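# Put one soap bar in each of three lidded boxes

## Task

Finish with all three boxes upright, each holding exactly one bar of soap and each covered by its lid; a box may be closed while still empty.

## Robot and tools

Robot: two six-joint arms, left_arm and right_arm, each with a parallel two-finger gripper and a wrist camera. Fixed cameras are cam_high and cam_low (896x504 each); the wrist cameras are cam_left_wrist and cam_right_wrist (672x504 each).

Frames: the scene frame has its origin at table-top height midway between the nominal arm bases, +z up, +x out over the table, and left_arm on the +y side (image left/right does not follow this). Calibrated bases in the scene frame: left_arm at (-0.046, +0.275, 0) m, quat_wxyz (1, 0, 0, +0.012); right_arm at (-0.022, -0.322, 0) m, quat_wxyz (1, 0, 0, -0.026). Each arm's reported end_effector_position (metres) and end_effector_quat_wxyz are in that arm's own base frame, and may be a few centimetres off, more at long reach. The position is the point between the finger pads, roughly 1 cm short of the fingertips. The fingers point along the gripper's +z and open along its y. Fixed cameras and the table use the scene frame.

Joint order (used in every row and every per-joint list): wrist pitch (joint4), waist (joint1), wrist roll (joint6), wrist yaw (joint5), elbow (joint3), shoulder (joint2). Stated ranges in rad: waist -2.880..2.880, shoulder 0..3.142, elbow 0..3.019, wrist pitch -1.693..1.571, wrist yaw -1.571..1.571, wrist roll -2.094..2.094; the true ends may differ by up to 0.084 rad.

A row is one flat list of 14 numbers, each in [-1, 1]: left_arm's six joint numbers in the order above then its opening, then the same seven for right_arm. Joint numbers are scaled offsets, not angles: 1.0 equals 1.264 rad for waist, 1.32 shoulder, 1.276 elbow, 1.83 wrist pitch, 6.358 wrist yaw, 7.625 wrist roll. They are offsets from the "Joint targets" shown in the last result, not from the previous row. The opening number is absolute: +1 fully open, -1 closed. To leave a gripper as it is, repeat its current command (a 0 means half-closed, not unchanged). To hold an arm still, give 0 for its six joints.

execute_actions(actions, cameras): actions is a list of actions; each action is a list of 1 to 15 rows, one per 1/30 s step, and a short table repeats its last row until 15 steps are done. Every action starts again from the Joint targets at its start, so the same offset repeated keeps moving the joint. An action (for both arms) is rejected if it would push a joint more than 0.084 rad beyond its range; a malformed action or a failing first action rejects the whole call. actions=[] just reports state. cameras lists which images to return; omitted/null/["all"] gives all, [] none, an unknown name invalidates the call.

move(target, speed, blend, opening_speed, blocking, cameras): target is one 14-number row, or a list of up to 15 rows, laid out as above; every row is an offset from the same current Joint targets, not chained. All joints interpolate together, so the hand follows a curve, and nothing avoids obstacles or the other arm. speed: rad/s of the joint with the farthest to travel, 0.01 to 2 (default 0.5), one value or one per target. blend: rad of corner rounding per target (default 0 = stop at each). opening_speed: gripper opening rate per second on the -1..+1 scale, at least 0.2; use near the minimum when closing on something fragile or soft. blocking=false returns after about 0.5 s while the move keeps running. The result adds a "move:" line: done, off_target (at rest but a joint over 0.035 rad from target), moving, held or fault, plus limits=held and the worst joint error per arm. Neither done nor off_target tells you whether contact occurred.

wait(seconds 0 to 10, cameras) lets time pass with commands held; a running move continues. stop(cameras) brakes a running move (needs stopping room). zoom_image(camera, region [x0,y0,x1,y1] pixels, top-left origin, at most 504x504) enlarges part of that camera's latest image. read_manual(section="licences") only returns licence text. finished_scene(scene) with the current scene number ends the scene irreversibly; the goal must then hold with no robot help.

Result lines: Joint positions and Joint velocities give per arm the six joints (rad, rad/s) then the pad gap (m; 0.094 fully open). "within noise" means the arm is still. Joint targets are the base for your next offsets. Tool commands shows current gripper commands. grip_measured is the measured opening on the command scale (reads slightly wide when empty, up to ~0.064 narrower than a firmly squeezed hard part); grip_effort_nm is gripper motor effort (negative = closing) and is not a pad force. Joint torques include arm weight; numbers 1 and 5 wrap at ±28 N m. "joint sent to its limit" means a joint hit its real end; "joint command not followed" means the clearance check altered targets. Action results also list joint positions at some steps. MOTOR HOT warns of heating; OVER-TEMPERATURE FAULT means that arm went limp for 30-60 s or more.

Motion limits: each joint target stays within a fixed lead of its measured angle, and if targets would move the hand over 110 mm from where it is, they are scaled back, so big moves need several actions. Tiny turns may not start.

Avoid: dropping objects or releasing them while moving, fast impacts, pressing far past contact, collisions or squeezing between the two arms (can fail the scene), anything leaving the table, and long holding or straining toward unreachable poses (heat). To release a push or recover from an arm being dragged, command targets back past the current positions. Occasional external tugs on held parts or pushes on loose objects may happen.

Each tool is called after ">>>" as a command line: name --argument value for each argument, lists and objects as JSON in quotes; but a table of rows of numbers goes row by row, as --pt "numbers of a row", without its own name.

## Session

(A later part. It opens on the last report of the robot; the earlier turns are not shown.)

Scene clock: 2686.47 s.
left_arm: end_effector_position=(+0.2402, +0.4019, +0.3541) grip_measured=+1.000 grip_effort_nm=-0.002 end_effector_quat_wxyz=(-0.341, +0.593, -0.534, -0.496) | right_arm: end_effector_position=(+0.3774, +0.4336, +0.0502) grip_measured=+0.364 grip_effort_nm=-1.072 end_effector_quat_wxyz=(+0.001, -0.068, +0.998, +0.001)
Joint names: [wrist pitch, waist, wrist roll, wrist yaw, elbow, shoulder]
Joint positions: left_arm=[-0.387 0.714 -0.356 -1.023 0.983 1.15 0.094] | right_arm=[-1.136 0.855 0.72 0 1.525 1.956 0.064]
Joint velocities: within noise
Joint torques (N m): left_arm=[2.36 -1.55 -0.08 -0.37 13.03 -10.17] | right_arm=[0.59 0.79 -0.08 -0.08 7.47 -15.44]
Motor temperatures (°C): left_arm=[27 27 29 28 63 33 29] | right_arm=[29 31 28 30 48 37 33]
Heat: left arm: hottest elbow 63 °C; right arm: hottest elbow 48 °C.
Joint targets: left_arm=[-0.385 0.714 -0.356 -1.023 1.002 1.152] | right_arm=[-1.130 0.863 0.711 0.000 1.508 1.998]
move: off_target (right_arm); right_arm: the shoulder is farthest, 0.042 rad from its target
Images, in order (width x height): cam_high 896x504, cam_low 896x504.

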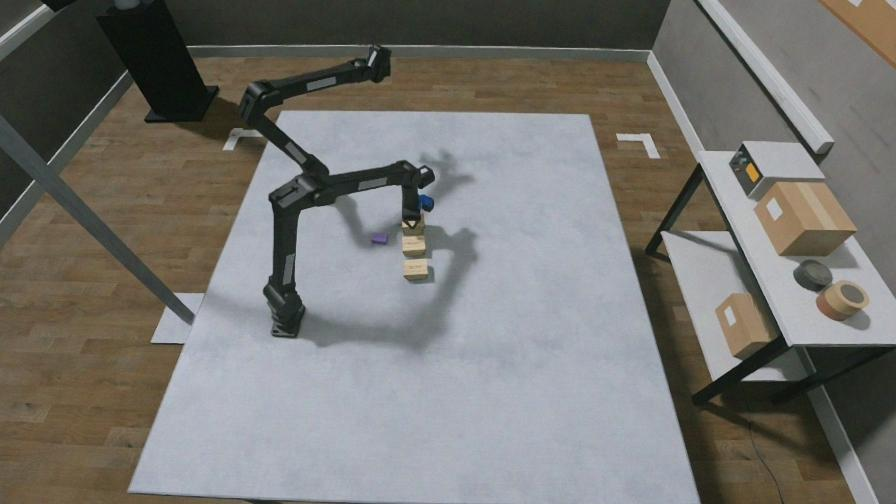

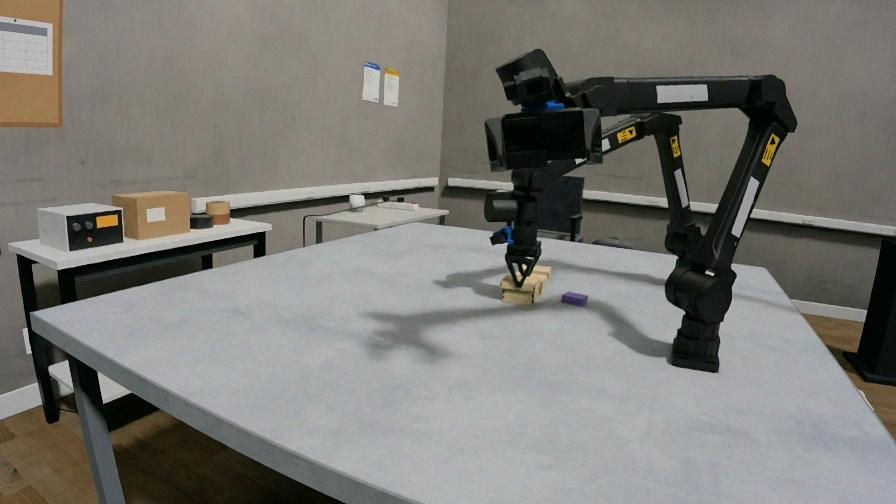

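>>> move --pt "0 0 0 0 0 0 1 0 -0.02 0 0 0.06 -0.035 0.15" --pt "0 0 0 0 0 0 1 0.0005 0.0008 0 0 -0.0020 -0.016 0.15" --pt "0 0 0 0 0 0 1 0.0005 0.0008 0 0 -0.002 0.000 0.15" --speed 0.06 --cameras '[]'

>>> move --pt "0 0 0 0 0 0 1 0 -0.02 0 0 0.06 -0.035 0.15" --pt "0 0 0 0 0 0 1 0.0005 0.0008 0 0 -0.0020 -0.016 0.15" --pt "0 0 0 0 0 0 1 0.0005 0.0008 0 0 -0.002 0.000 0.15" --speed 0.06 --cameras '[]'

>>> move --pt "0 0 0 0 0 0 1 0 -0.02 0 0 0.06 -0.035 0.15" --pt "0 0 0 0 0 0 1 0.0005 0.0008 0 0 -0.0020 -0.016 0.15" --pt "0 0 0 0 0 0 1 0.0005 0.0008 0 0 -0.002 -0.001 0.15" --speed 0.06 --cameras '["cam_high","cam_low"]'

>>> zoom_image --camera "cam_high" --region '[395, 205, 435, 239]'

>>> zoom_image --camera "cam_low" --region '[492, 268, 556, 308]'

Scene clock: 2709.57 s.
left_arm: end_effector_position=(+0.2402, +0.4019, +0.3541) grip_measured=+1.000 grip_effort_nm=-0.007 end_effector_quat_wxyz=(-0.341, +0.593, -0.534, -0.496) | right_arm: end_effector_position=(+0.3784, +0.4332, +0.0505) grip_measured=+0.364 grip_effort_nm=-1.087 end_effector_quat_wxyz=(+0.001, -0.067, +0.998, +0.001)
Joint names: [wrist pitch, waist, wrist roll, wrist yaw, elbow, shoulder]
Joint positions: left_arm=[-0.387 0.714 -0.356 -1.023 0.983 1.15 0.094] | right_arm=[-1.136 0.854 0.72 0 1.526 1.956 0.064]
Joint velocities: within noise
Joint torques (N m): left_arm=[2.35 -1.55 -0.08 -0.37 13.01 -10.17] | right_arm=[0.64 1.08 -0.07 -0.1 7.2 -15.44]
Motor temperatures (°C): left_arm=[27 27 29 28 63 33 29] | right_arm=[29 31 28 30 48 38 33]
Heat: left arm: hottest elbow 63 °C; right arm: hottest elbow 48 °C.
Joint targets: left_arm=[-0.385 0.714 -0.356 -1.023 1.002 1.152] | right_arm=[-1.129 0.864 0.711 0.001 1.506 1.998]
move: off_target (right_arm); right_arm: the shoulder is farthest, 0.042 rad from its target
No camera images: "cameras" was empty.

Scene clock: 2712.77 s.
left_arm: end_effector_position=(+0.2402, +0.4019, +0.3541) grip_measured=+1.000 grip_effort_nm=-0.012 end_effector_quat_wxyz=(-0.341, +0.593, -0.534, -0.496) | right_arm: end_effector_position=(+0.3782, +0.4331, +0.0502) grip_measured=+0.364 grip_effort_nm=-1.072 end_effector_quat_wxyz=(+0.001, -0.067, +0.998, +0.001)
Joint names: [wrist pitch, waist, wrist roll, wrist yaw, elbow, shoulder]
Joint positions: left_arm=[-0.387 0.714 -0.356 -1.023 0.983 1.15 0.094] | right_arm=[-1.136 0.854 0.72 0 1.525 1.956 0.064]
Joint velocities: within noise
Joint torques (N m): left_arm=[2.35 -1.55 -0.08 -0.37 13.01 -10.17] | right_arm=[0.64 1.14 -0.07 -0.08 7.04 -15.5]
Motor temperatures (°C): left_arm=[27 27 29 28 63 33 29] | right_arm=[29 31 28 30 48 38 33]
Heat: left arm: hottest elbow 63 °C; right arm: hottest elbow 48 °C.
Joint targets: left_arm=[-0.385 0.714 -0.356 -1.023 1.002 1.152] | right_arm=[-1.129 0.865 0.711 0.000 1.503 1.998]
move: off_target (right_arm); right_arm: the shoulder is farthest, 0.042 rad from its target
No camera images: "cameras" was empty.

Scene clock: 2715.93 s.
left_arm: end_effector_position=(+0.2402, +0.4019, +0.3541) grip_measured=+1.000 grip_effort_nm=-0.012 end_effector_quat_wxyz=(-0.341, +0.593, -0.534, -0.496) | right_arm: end_effector_position=(+0.3780, +0.4332, +0.0499) grip_measured=+0.364 grip_effort_nm=-1.077 end_effector_quat_wxyz=(+0.001, -0.067, +0.998, +0.001)
Joint names: [wrist pitch, waist, wrist roll, wrist yaw, elbow, shoulder]
Joint positions: left_arm=[-0.387 0.714 -0.356 -1.023 0.983 1.15 0.094] | right_arm=[-1.135 0.854 0.72 0 1.524 1.956 0.064]
Joint velocities: within noise
Joint torques (N m): left_arm=[2.36 -1.55 -0.08 -0.37 13.03 -10.11] | right_arm=[0.65 1.14 -0.08 -0.09 6.89 -15.56]
Motor temperatures (°C): left_arm=[27 27 29 28 63 33 29] | right_arm=[29 31 28 30 48 38 33]
Heat: left arm: hottest elbow 63 °C; right arm: hottest elbow 48 °C.
Joint targets: left_arm=[-0.385 0.714 -0.356 -1.023 1.002 1.152] | right_arm=[-1.128 0.866 0.711 0.000 1.501 1.997]
move: off_target (right_arm); right_arm: the shoulder is farthest, 0.040 rad from its target
Images, in order (width x height): cam_high 896x504, cam_low 896x504.

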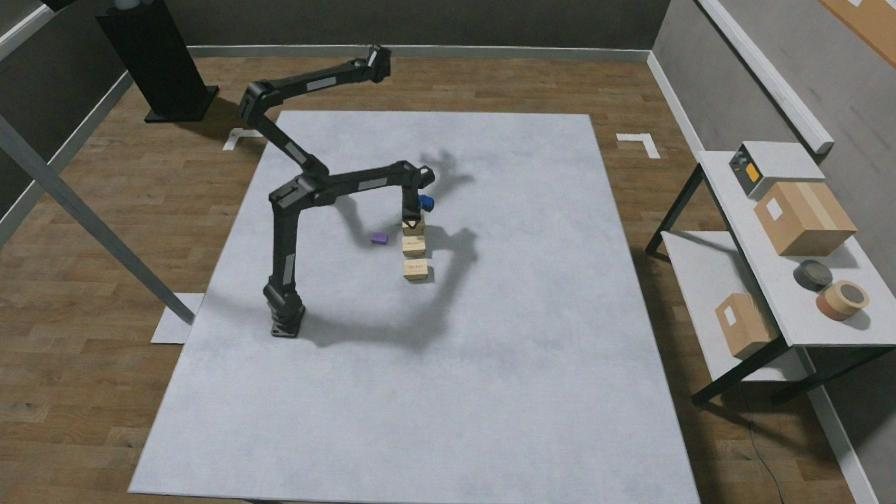

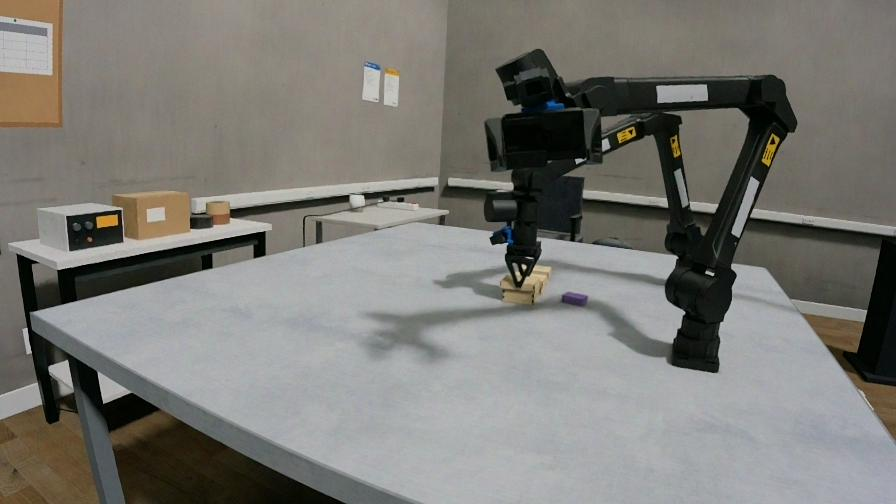

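Scaled by 12.600 from the camera's 896x504 image, which has a finer 1280x720 frame.

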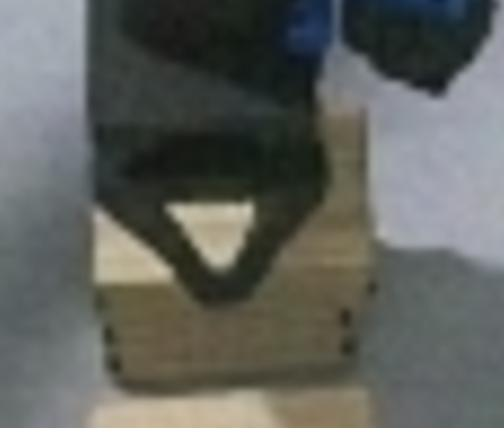

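Scaled by 7.875 from the camera's 896x504 image, which has a finer 1280x720 frame.

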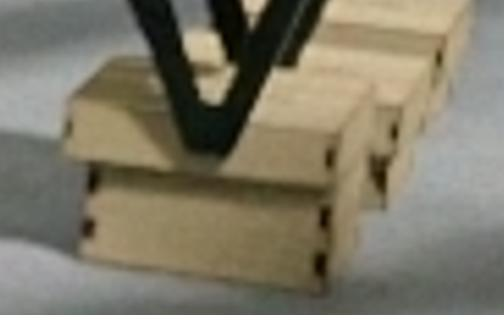

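>>> move --pt "0 0 0 0 0 0 1 0 0 0 0 0 -0.06 0.15" --pt "0 0 -0.02 0 0 0 1 0 -0.02 0 0 0.06 -0.06 0.15" --pt "0 0 0 0 0 0 1 0 0 0 0 0 -0.045 0.15" --pt "0 0 0 0 0 0 1 0 0 0 0 0 -0.001 0.15" --speed 0.08 --cameras '["cam_high","cam_low"]'

>>> zoom_image --camera "cam_high" --region '[395, 205, 435, 239]'

>>> zoom_image --camera "cam_low" --region '[492, 268, 556, 308]'

Scene clock: 2743.03 s.
left_arm: end_effector_position=(+0.2402, +0.4019, +0.3541) grip_measured=+1.000 grip_effort_nm=-0.007 end_effector_quat_wxyz=(-0.345, +0.597, -0.530, -0.494) | right_arm: end_effector_position=(+0.3716, +0.4304, +0.0374) grip_measured=+0.364 grip_effort_nm=-1.077 end_effector_quat_wxyz=(-0.008, -0.070, +0.998, -0.008)
Joint names: [wrist pitch, waist, wrist roll, wrist yaw, elbow, shoulder]
Joint positions: left_arm=[-0.387 0.714 -0.37 -1.023 0.983 1.15 0.094] | right_arm=[-1.133 0.859 0.72 0 1.511 1.971 0.064]
Joint velocities: within noise
Joint torques (N m): left_arm=[2.36 -1.55 0.08 -0.37 13 -10.17] | right_arm=[0.51 0.73 -0.07 -0.1 7.83 -16.79]
Motor temperatures (°C): left_arm=[27 27 29 28 63 33 29] | right_arm=[29 31 28 30 48 38 33]
Heat: left arm: hottest elbow 63 °C; right arm: hottest elbow 48 °C.
Joint targets: left_arm=[-0.385 0.714 -0.356 -1.023 1.002 1.152] | right_arm=[-1.128 0.866 0.711 0.001 1.501 1.995]
move: done
Images, in order (width x height): cam_high 896x504, cam_low 896x504.

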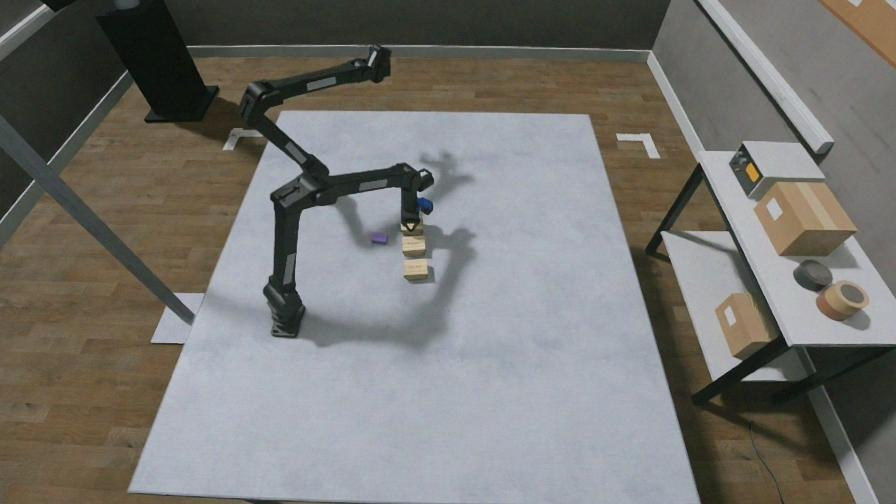

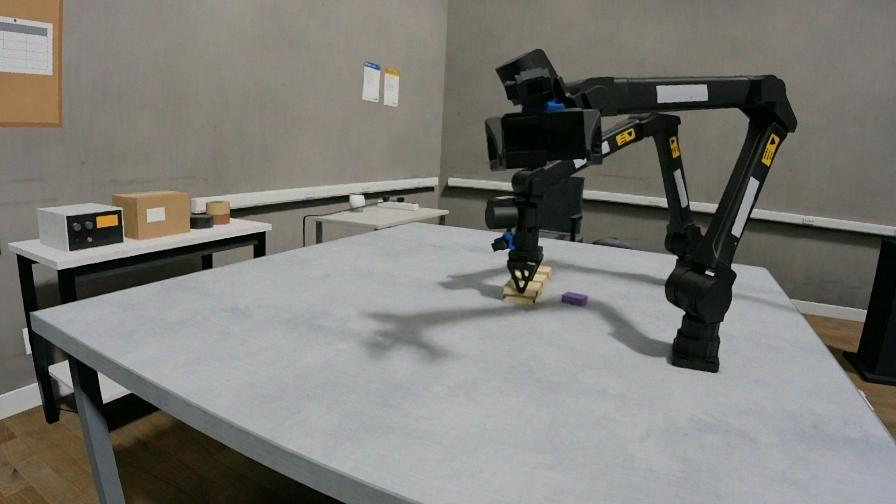

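Scaled by 12.600 from the camera's 896x504 image, which has a finer 1280x720 frame.

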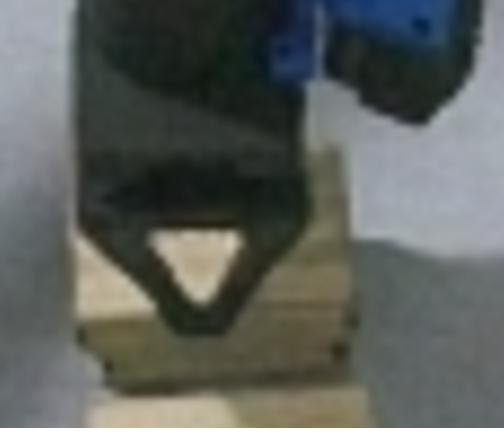

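Scaled by 7.875 from the camera's 896x504 image, which has a finer 1280x720 frame.

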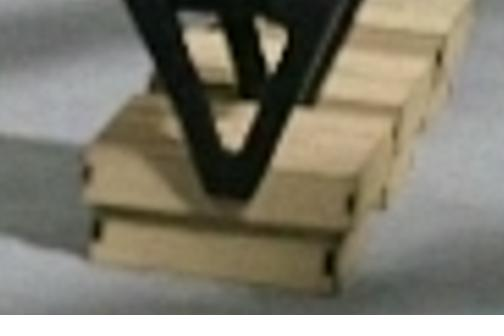

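>>> move --target '[0,0,0,0,0,0,1,0.012,0,0,0,-0.006,0.006,0.15]' --speed 0.06 --cameras '["cam_high","cam_low"]'

>>> zoom_image --camera "cam_low" --region '[492, 268, 556, 308]'

>>> zoom_image --camera "cam_high" --region '[395, 205, 435, 239]'

Scene clock: 2754.83 s.
left_arm: end_effector_position=(+0.2402, +0.4019, +0.3541) grip_measured=+1.000 grip_effort_nm=-0.002 end_effector_quat_wxyz=(-0.345, +0.597, -0.530, -0.494) | right_arm: end_effector_position=(+0.3729, +0.4319, +0.0361) grip_measured=+0.364 grip_effort_nm=-1.077 end_effector_quat_wxyz=(-0.004, -0.070, +0.998, -0.004)
Joint names: [wrist pitch, waist, wrist roll, wrist yaw, elbow, shoulder]
Joint positions: left_arm=[-0.387 0.714 -0.37 -1.023 0.983 1.15 0.094] | right_arm=[-1.12 0.859 0.72 0 1.508 1.971 0.064]
Joint velocities: within noise
Joint torques (N m): left_arm=[2.35 -1.55 0.08 -0.37 13.03 -10.17] | right_arm=[0.94 0.67 -0.08 -0.1 7.47 -16.26]
Motor temperatures (°C): left_arm=[27 27 29 28 63 33 29] | right_arm=[29 31 28 30 48 39 33]
Heat: left arm: hottest elbow 63 °C; right arm: hottest elbow 48 °C.
Joint targets: left_arm=[-0.385 0.714 -0.356 -1.023 1.002 1.152] | right_arm=[-1.106 0.866 0.711 0.001 1.493 2.003]
move: done
Images, in order (width x height): cam_high 896x504, cam_low 896x504.

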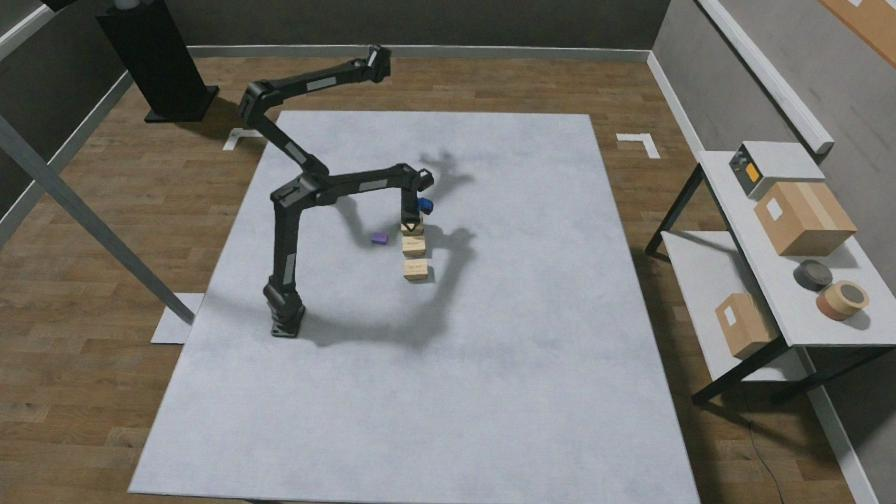

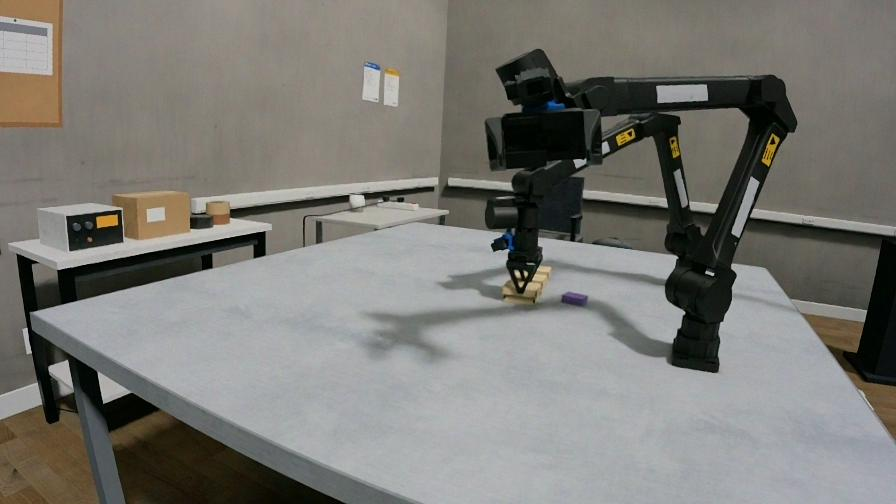

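Scaled by 7.875 from the camera's 896x504 image, which has a finer 1280x720 frame.

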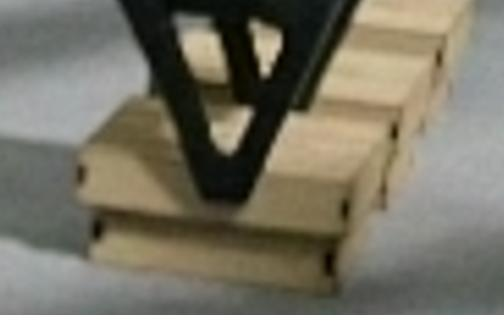

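Scaled by 12.600 from the camera's 896x504 image, which has a finer 1280x720 frame.

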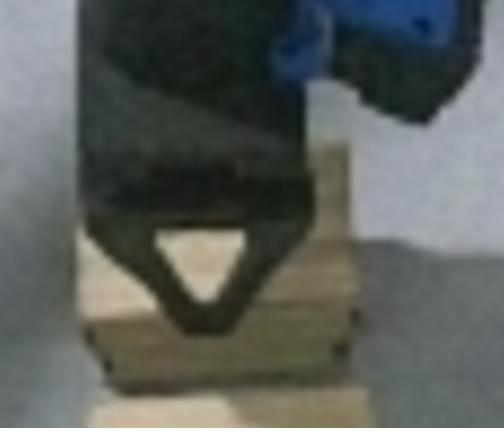

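Seated. Relieve, release, rise.

>>> move --pt "0 0 0 0 0 0 1 -0.002 0 0 0 0.003 -0.005 0.15" --pt "0 0 0 0 0 0 1 -0.002 0 0 0 0.003 -0.005 0.62" --speed 0.06 --opening_speed 0.4 --cameras '[]'

>>> move --pt "0 0 0 0 0 0 1 -0.022 0 0 0 0 -0.04 0.62" --pt "0 0 0 0 0 0 1 -0.1 0 0 0 0 -0.16 0.62" --pt "0 0 0 0 0 0 1 -0.1 -0.3 0 0 0 -0.35 0.62" --speed '[0.06,0.15,0.5]'

>>> zoom_image --camera "cam_high" --region '[385, 205, 445, 285]'

>>> zoom_image --camera "cam_low" --region '[492, 258, 562, 308]'

Scene clock: 2775.73 s.
left_arm: end_effector_position=(+0.2402, +0.4019, +0.3541) grip_measured=+1.000 grip_effort_nm=-0.002 end_effector_quat_wxyz=(-0.345, +0.597, -0.530, -0.494) | right_arm: end_effector_position=(+0.3731, +0.4321, +0.0359) grip_measured=+0.617 grip_effort_nm=0.046 end_effector_quat_wxyz=(-0.004, -0.070, +0.998, -0.004)
Joint names: [wrist pitch, waist, wrist roll, wrist yaw, elbow, shoulder]
Joint positions: left_arm=[-0.387 0.714 -0.37 -1.023 0.983 1.15 0.094] | right_arm=[-1.119 0.859 0.72 0 1.508 1.972 0.076]
Joint velocities: within noise
Joint torques (N m): left_arm=[2.36 -1.55 0.08 -0.38 13.03 -10.17] | right_arm=[0.69 0.67 -0.07 -0.1 7.77 -16.79]
Motor temperatures (°C): left_arm=[27 27 29 28 63 33 29] | right_arm=[29 31 28 30 47 40 33]
Heat: left arm: hottest elbow 63 °C; right arm: hottest elbow 47 °C.
Joint targets: left_arm=[-0.385 0.714 -0.356 -1.023 1.002 1.152] | right_arm=[-1.109 0.866 0.711 0.001 1.497 1.997]
move: done
No camera images: "cameras" was empty.

Scene clock: 2779.03 s.
left_arm: end_effector_position=(+0.2402, +0.4019, +0.3541) grip_measured=+1.000 grip_effort_nm=-0.012 end_effector_quat_wxyz=(-0.345, +0.597, -0.530, -0.494) | right_arm: end_effector_position=(+0.4614, +0.2420, +0.2630) grip_measured=+0.618 grip_effort_nm=0.046 end_effector_quat_wxyz=(+0.106, +0.117, +0.985, +0.073)
Joint names: [wrist pitch, waist, wrist roll, wrist yaw, elbow, shoulder]
Joint positions: left_arm=[-0.387 0.714 -0.37 -1.023 0.983 1.15 0.094] | right_arm=[-1.284 0.484 0.72 0 1.508 1.536 0.076]
Joint velocities: within noise
Joint torques (N m): left_arm=[2.37 -1.61 0.08 -0.37 13.03 -10.11] | right_arm=[0.54 0.38 -0.09 -0.1 9.33 -14.1]
Motor temperatures (°C): left_arm=[27 27 29 28 63 33 29] | right_arm=[29 31 28 30 47 40 33]
Heat: left arm: hottest elbow 63 °C; right arm: hottest elbow 47 °C.
Joint targets: left_arm=[-0.385 0.714 -0.356 -1.023 1.002 1.152] | right_arm=[-1.293 0.487 0.711 0.001 1.497 1.535]
move: done

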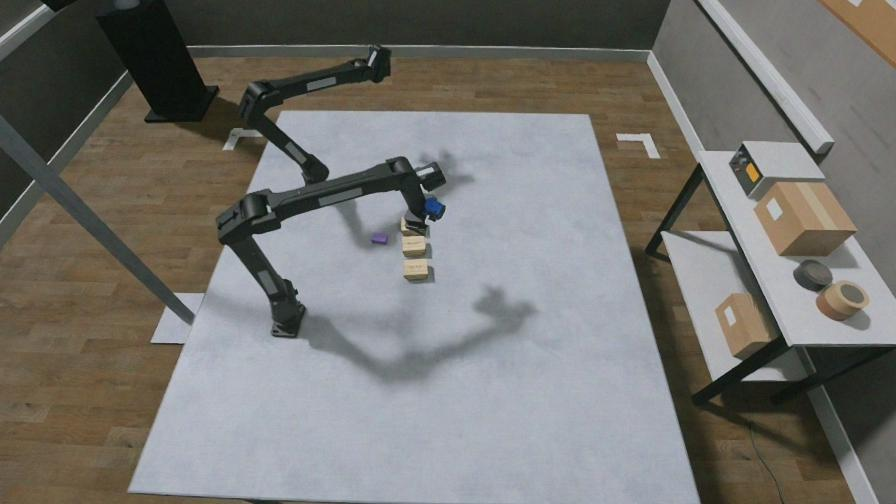

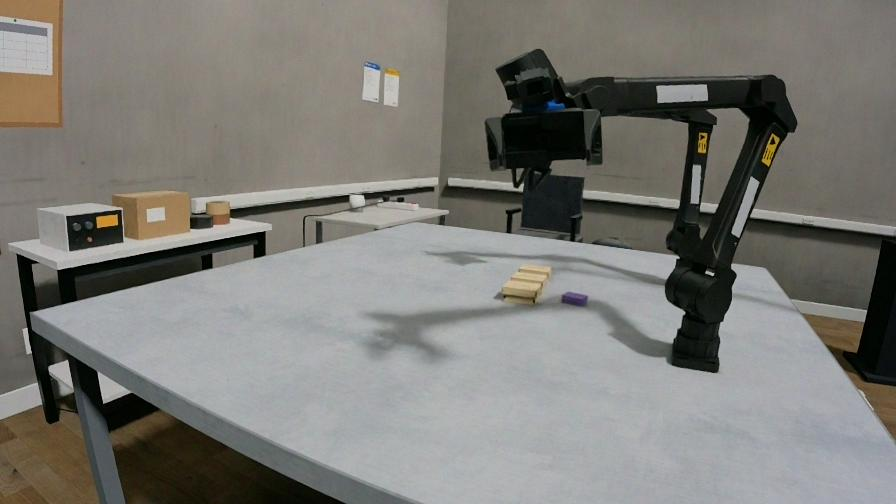

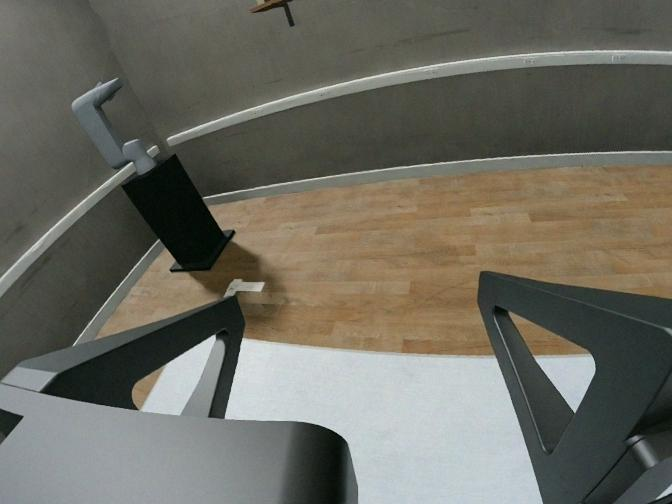

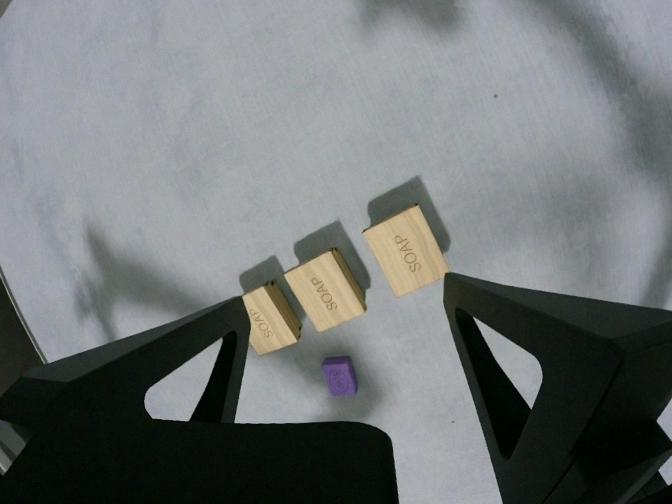

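Scaled by 6.300 from the camera's 896x504 image, which has a finer 1280x720 frame.

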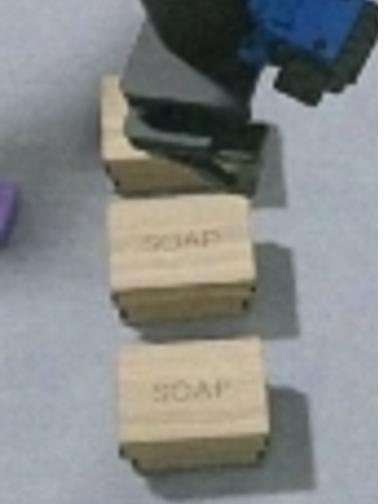

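Scaled by 7.200 from the camera's 896x504 image, which has a finer 1280x720 frame.

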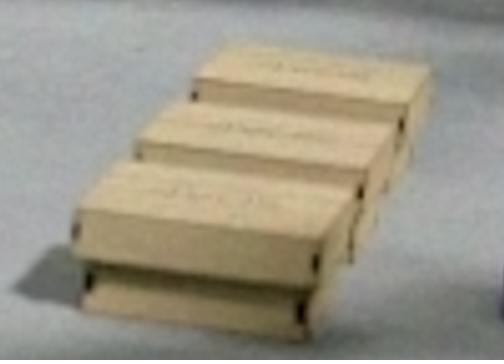

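>>> finished_scene --scene 2

The scene is finished: the task was done.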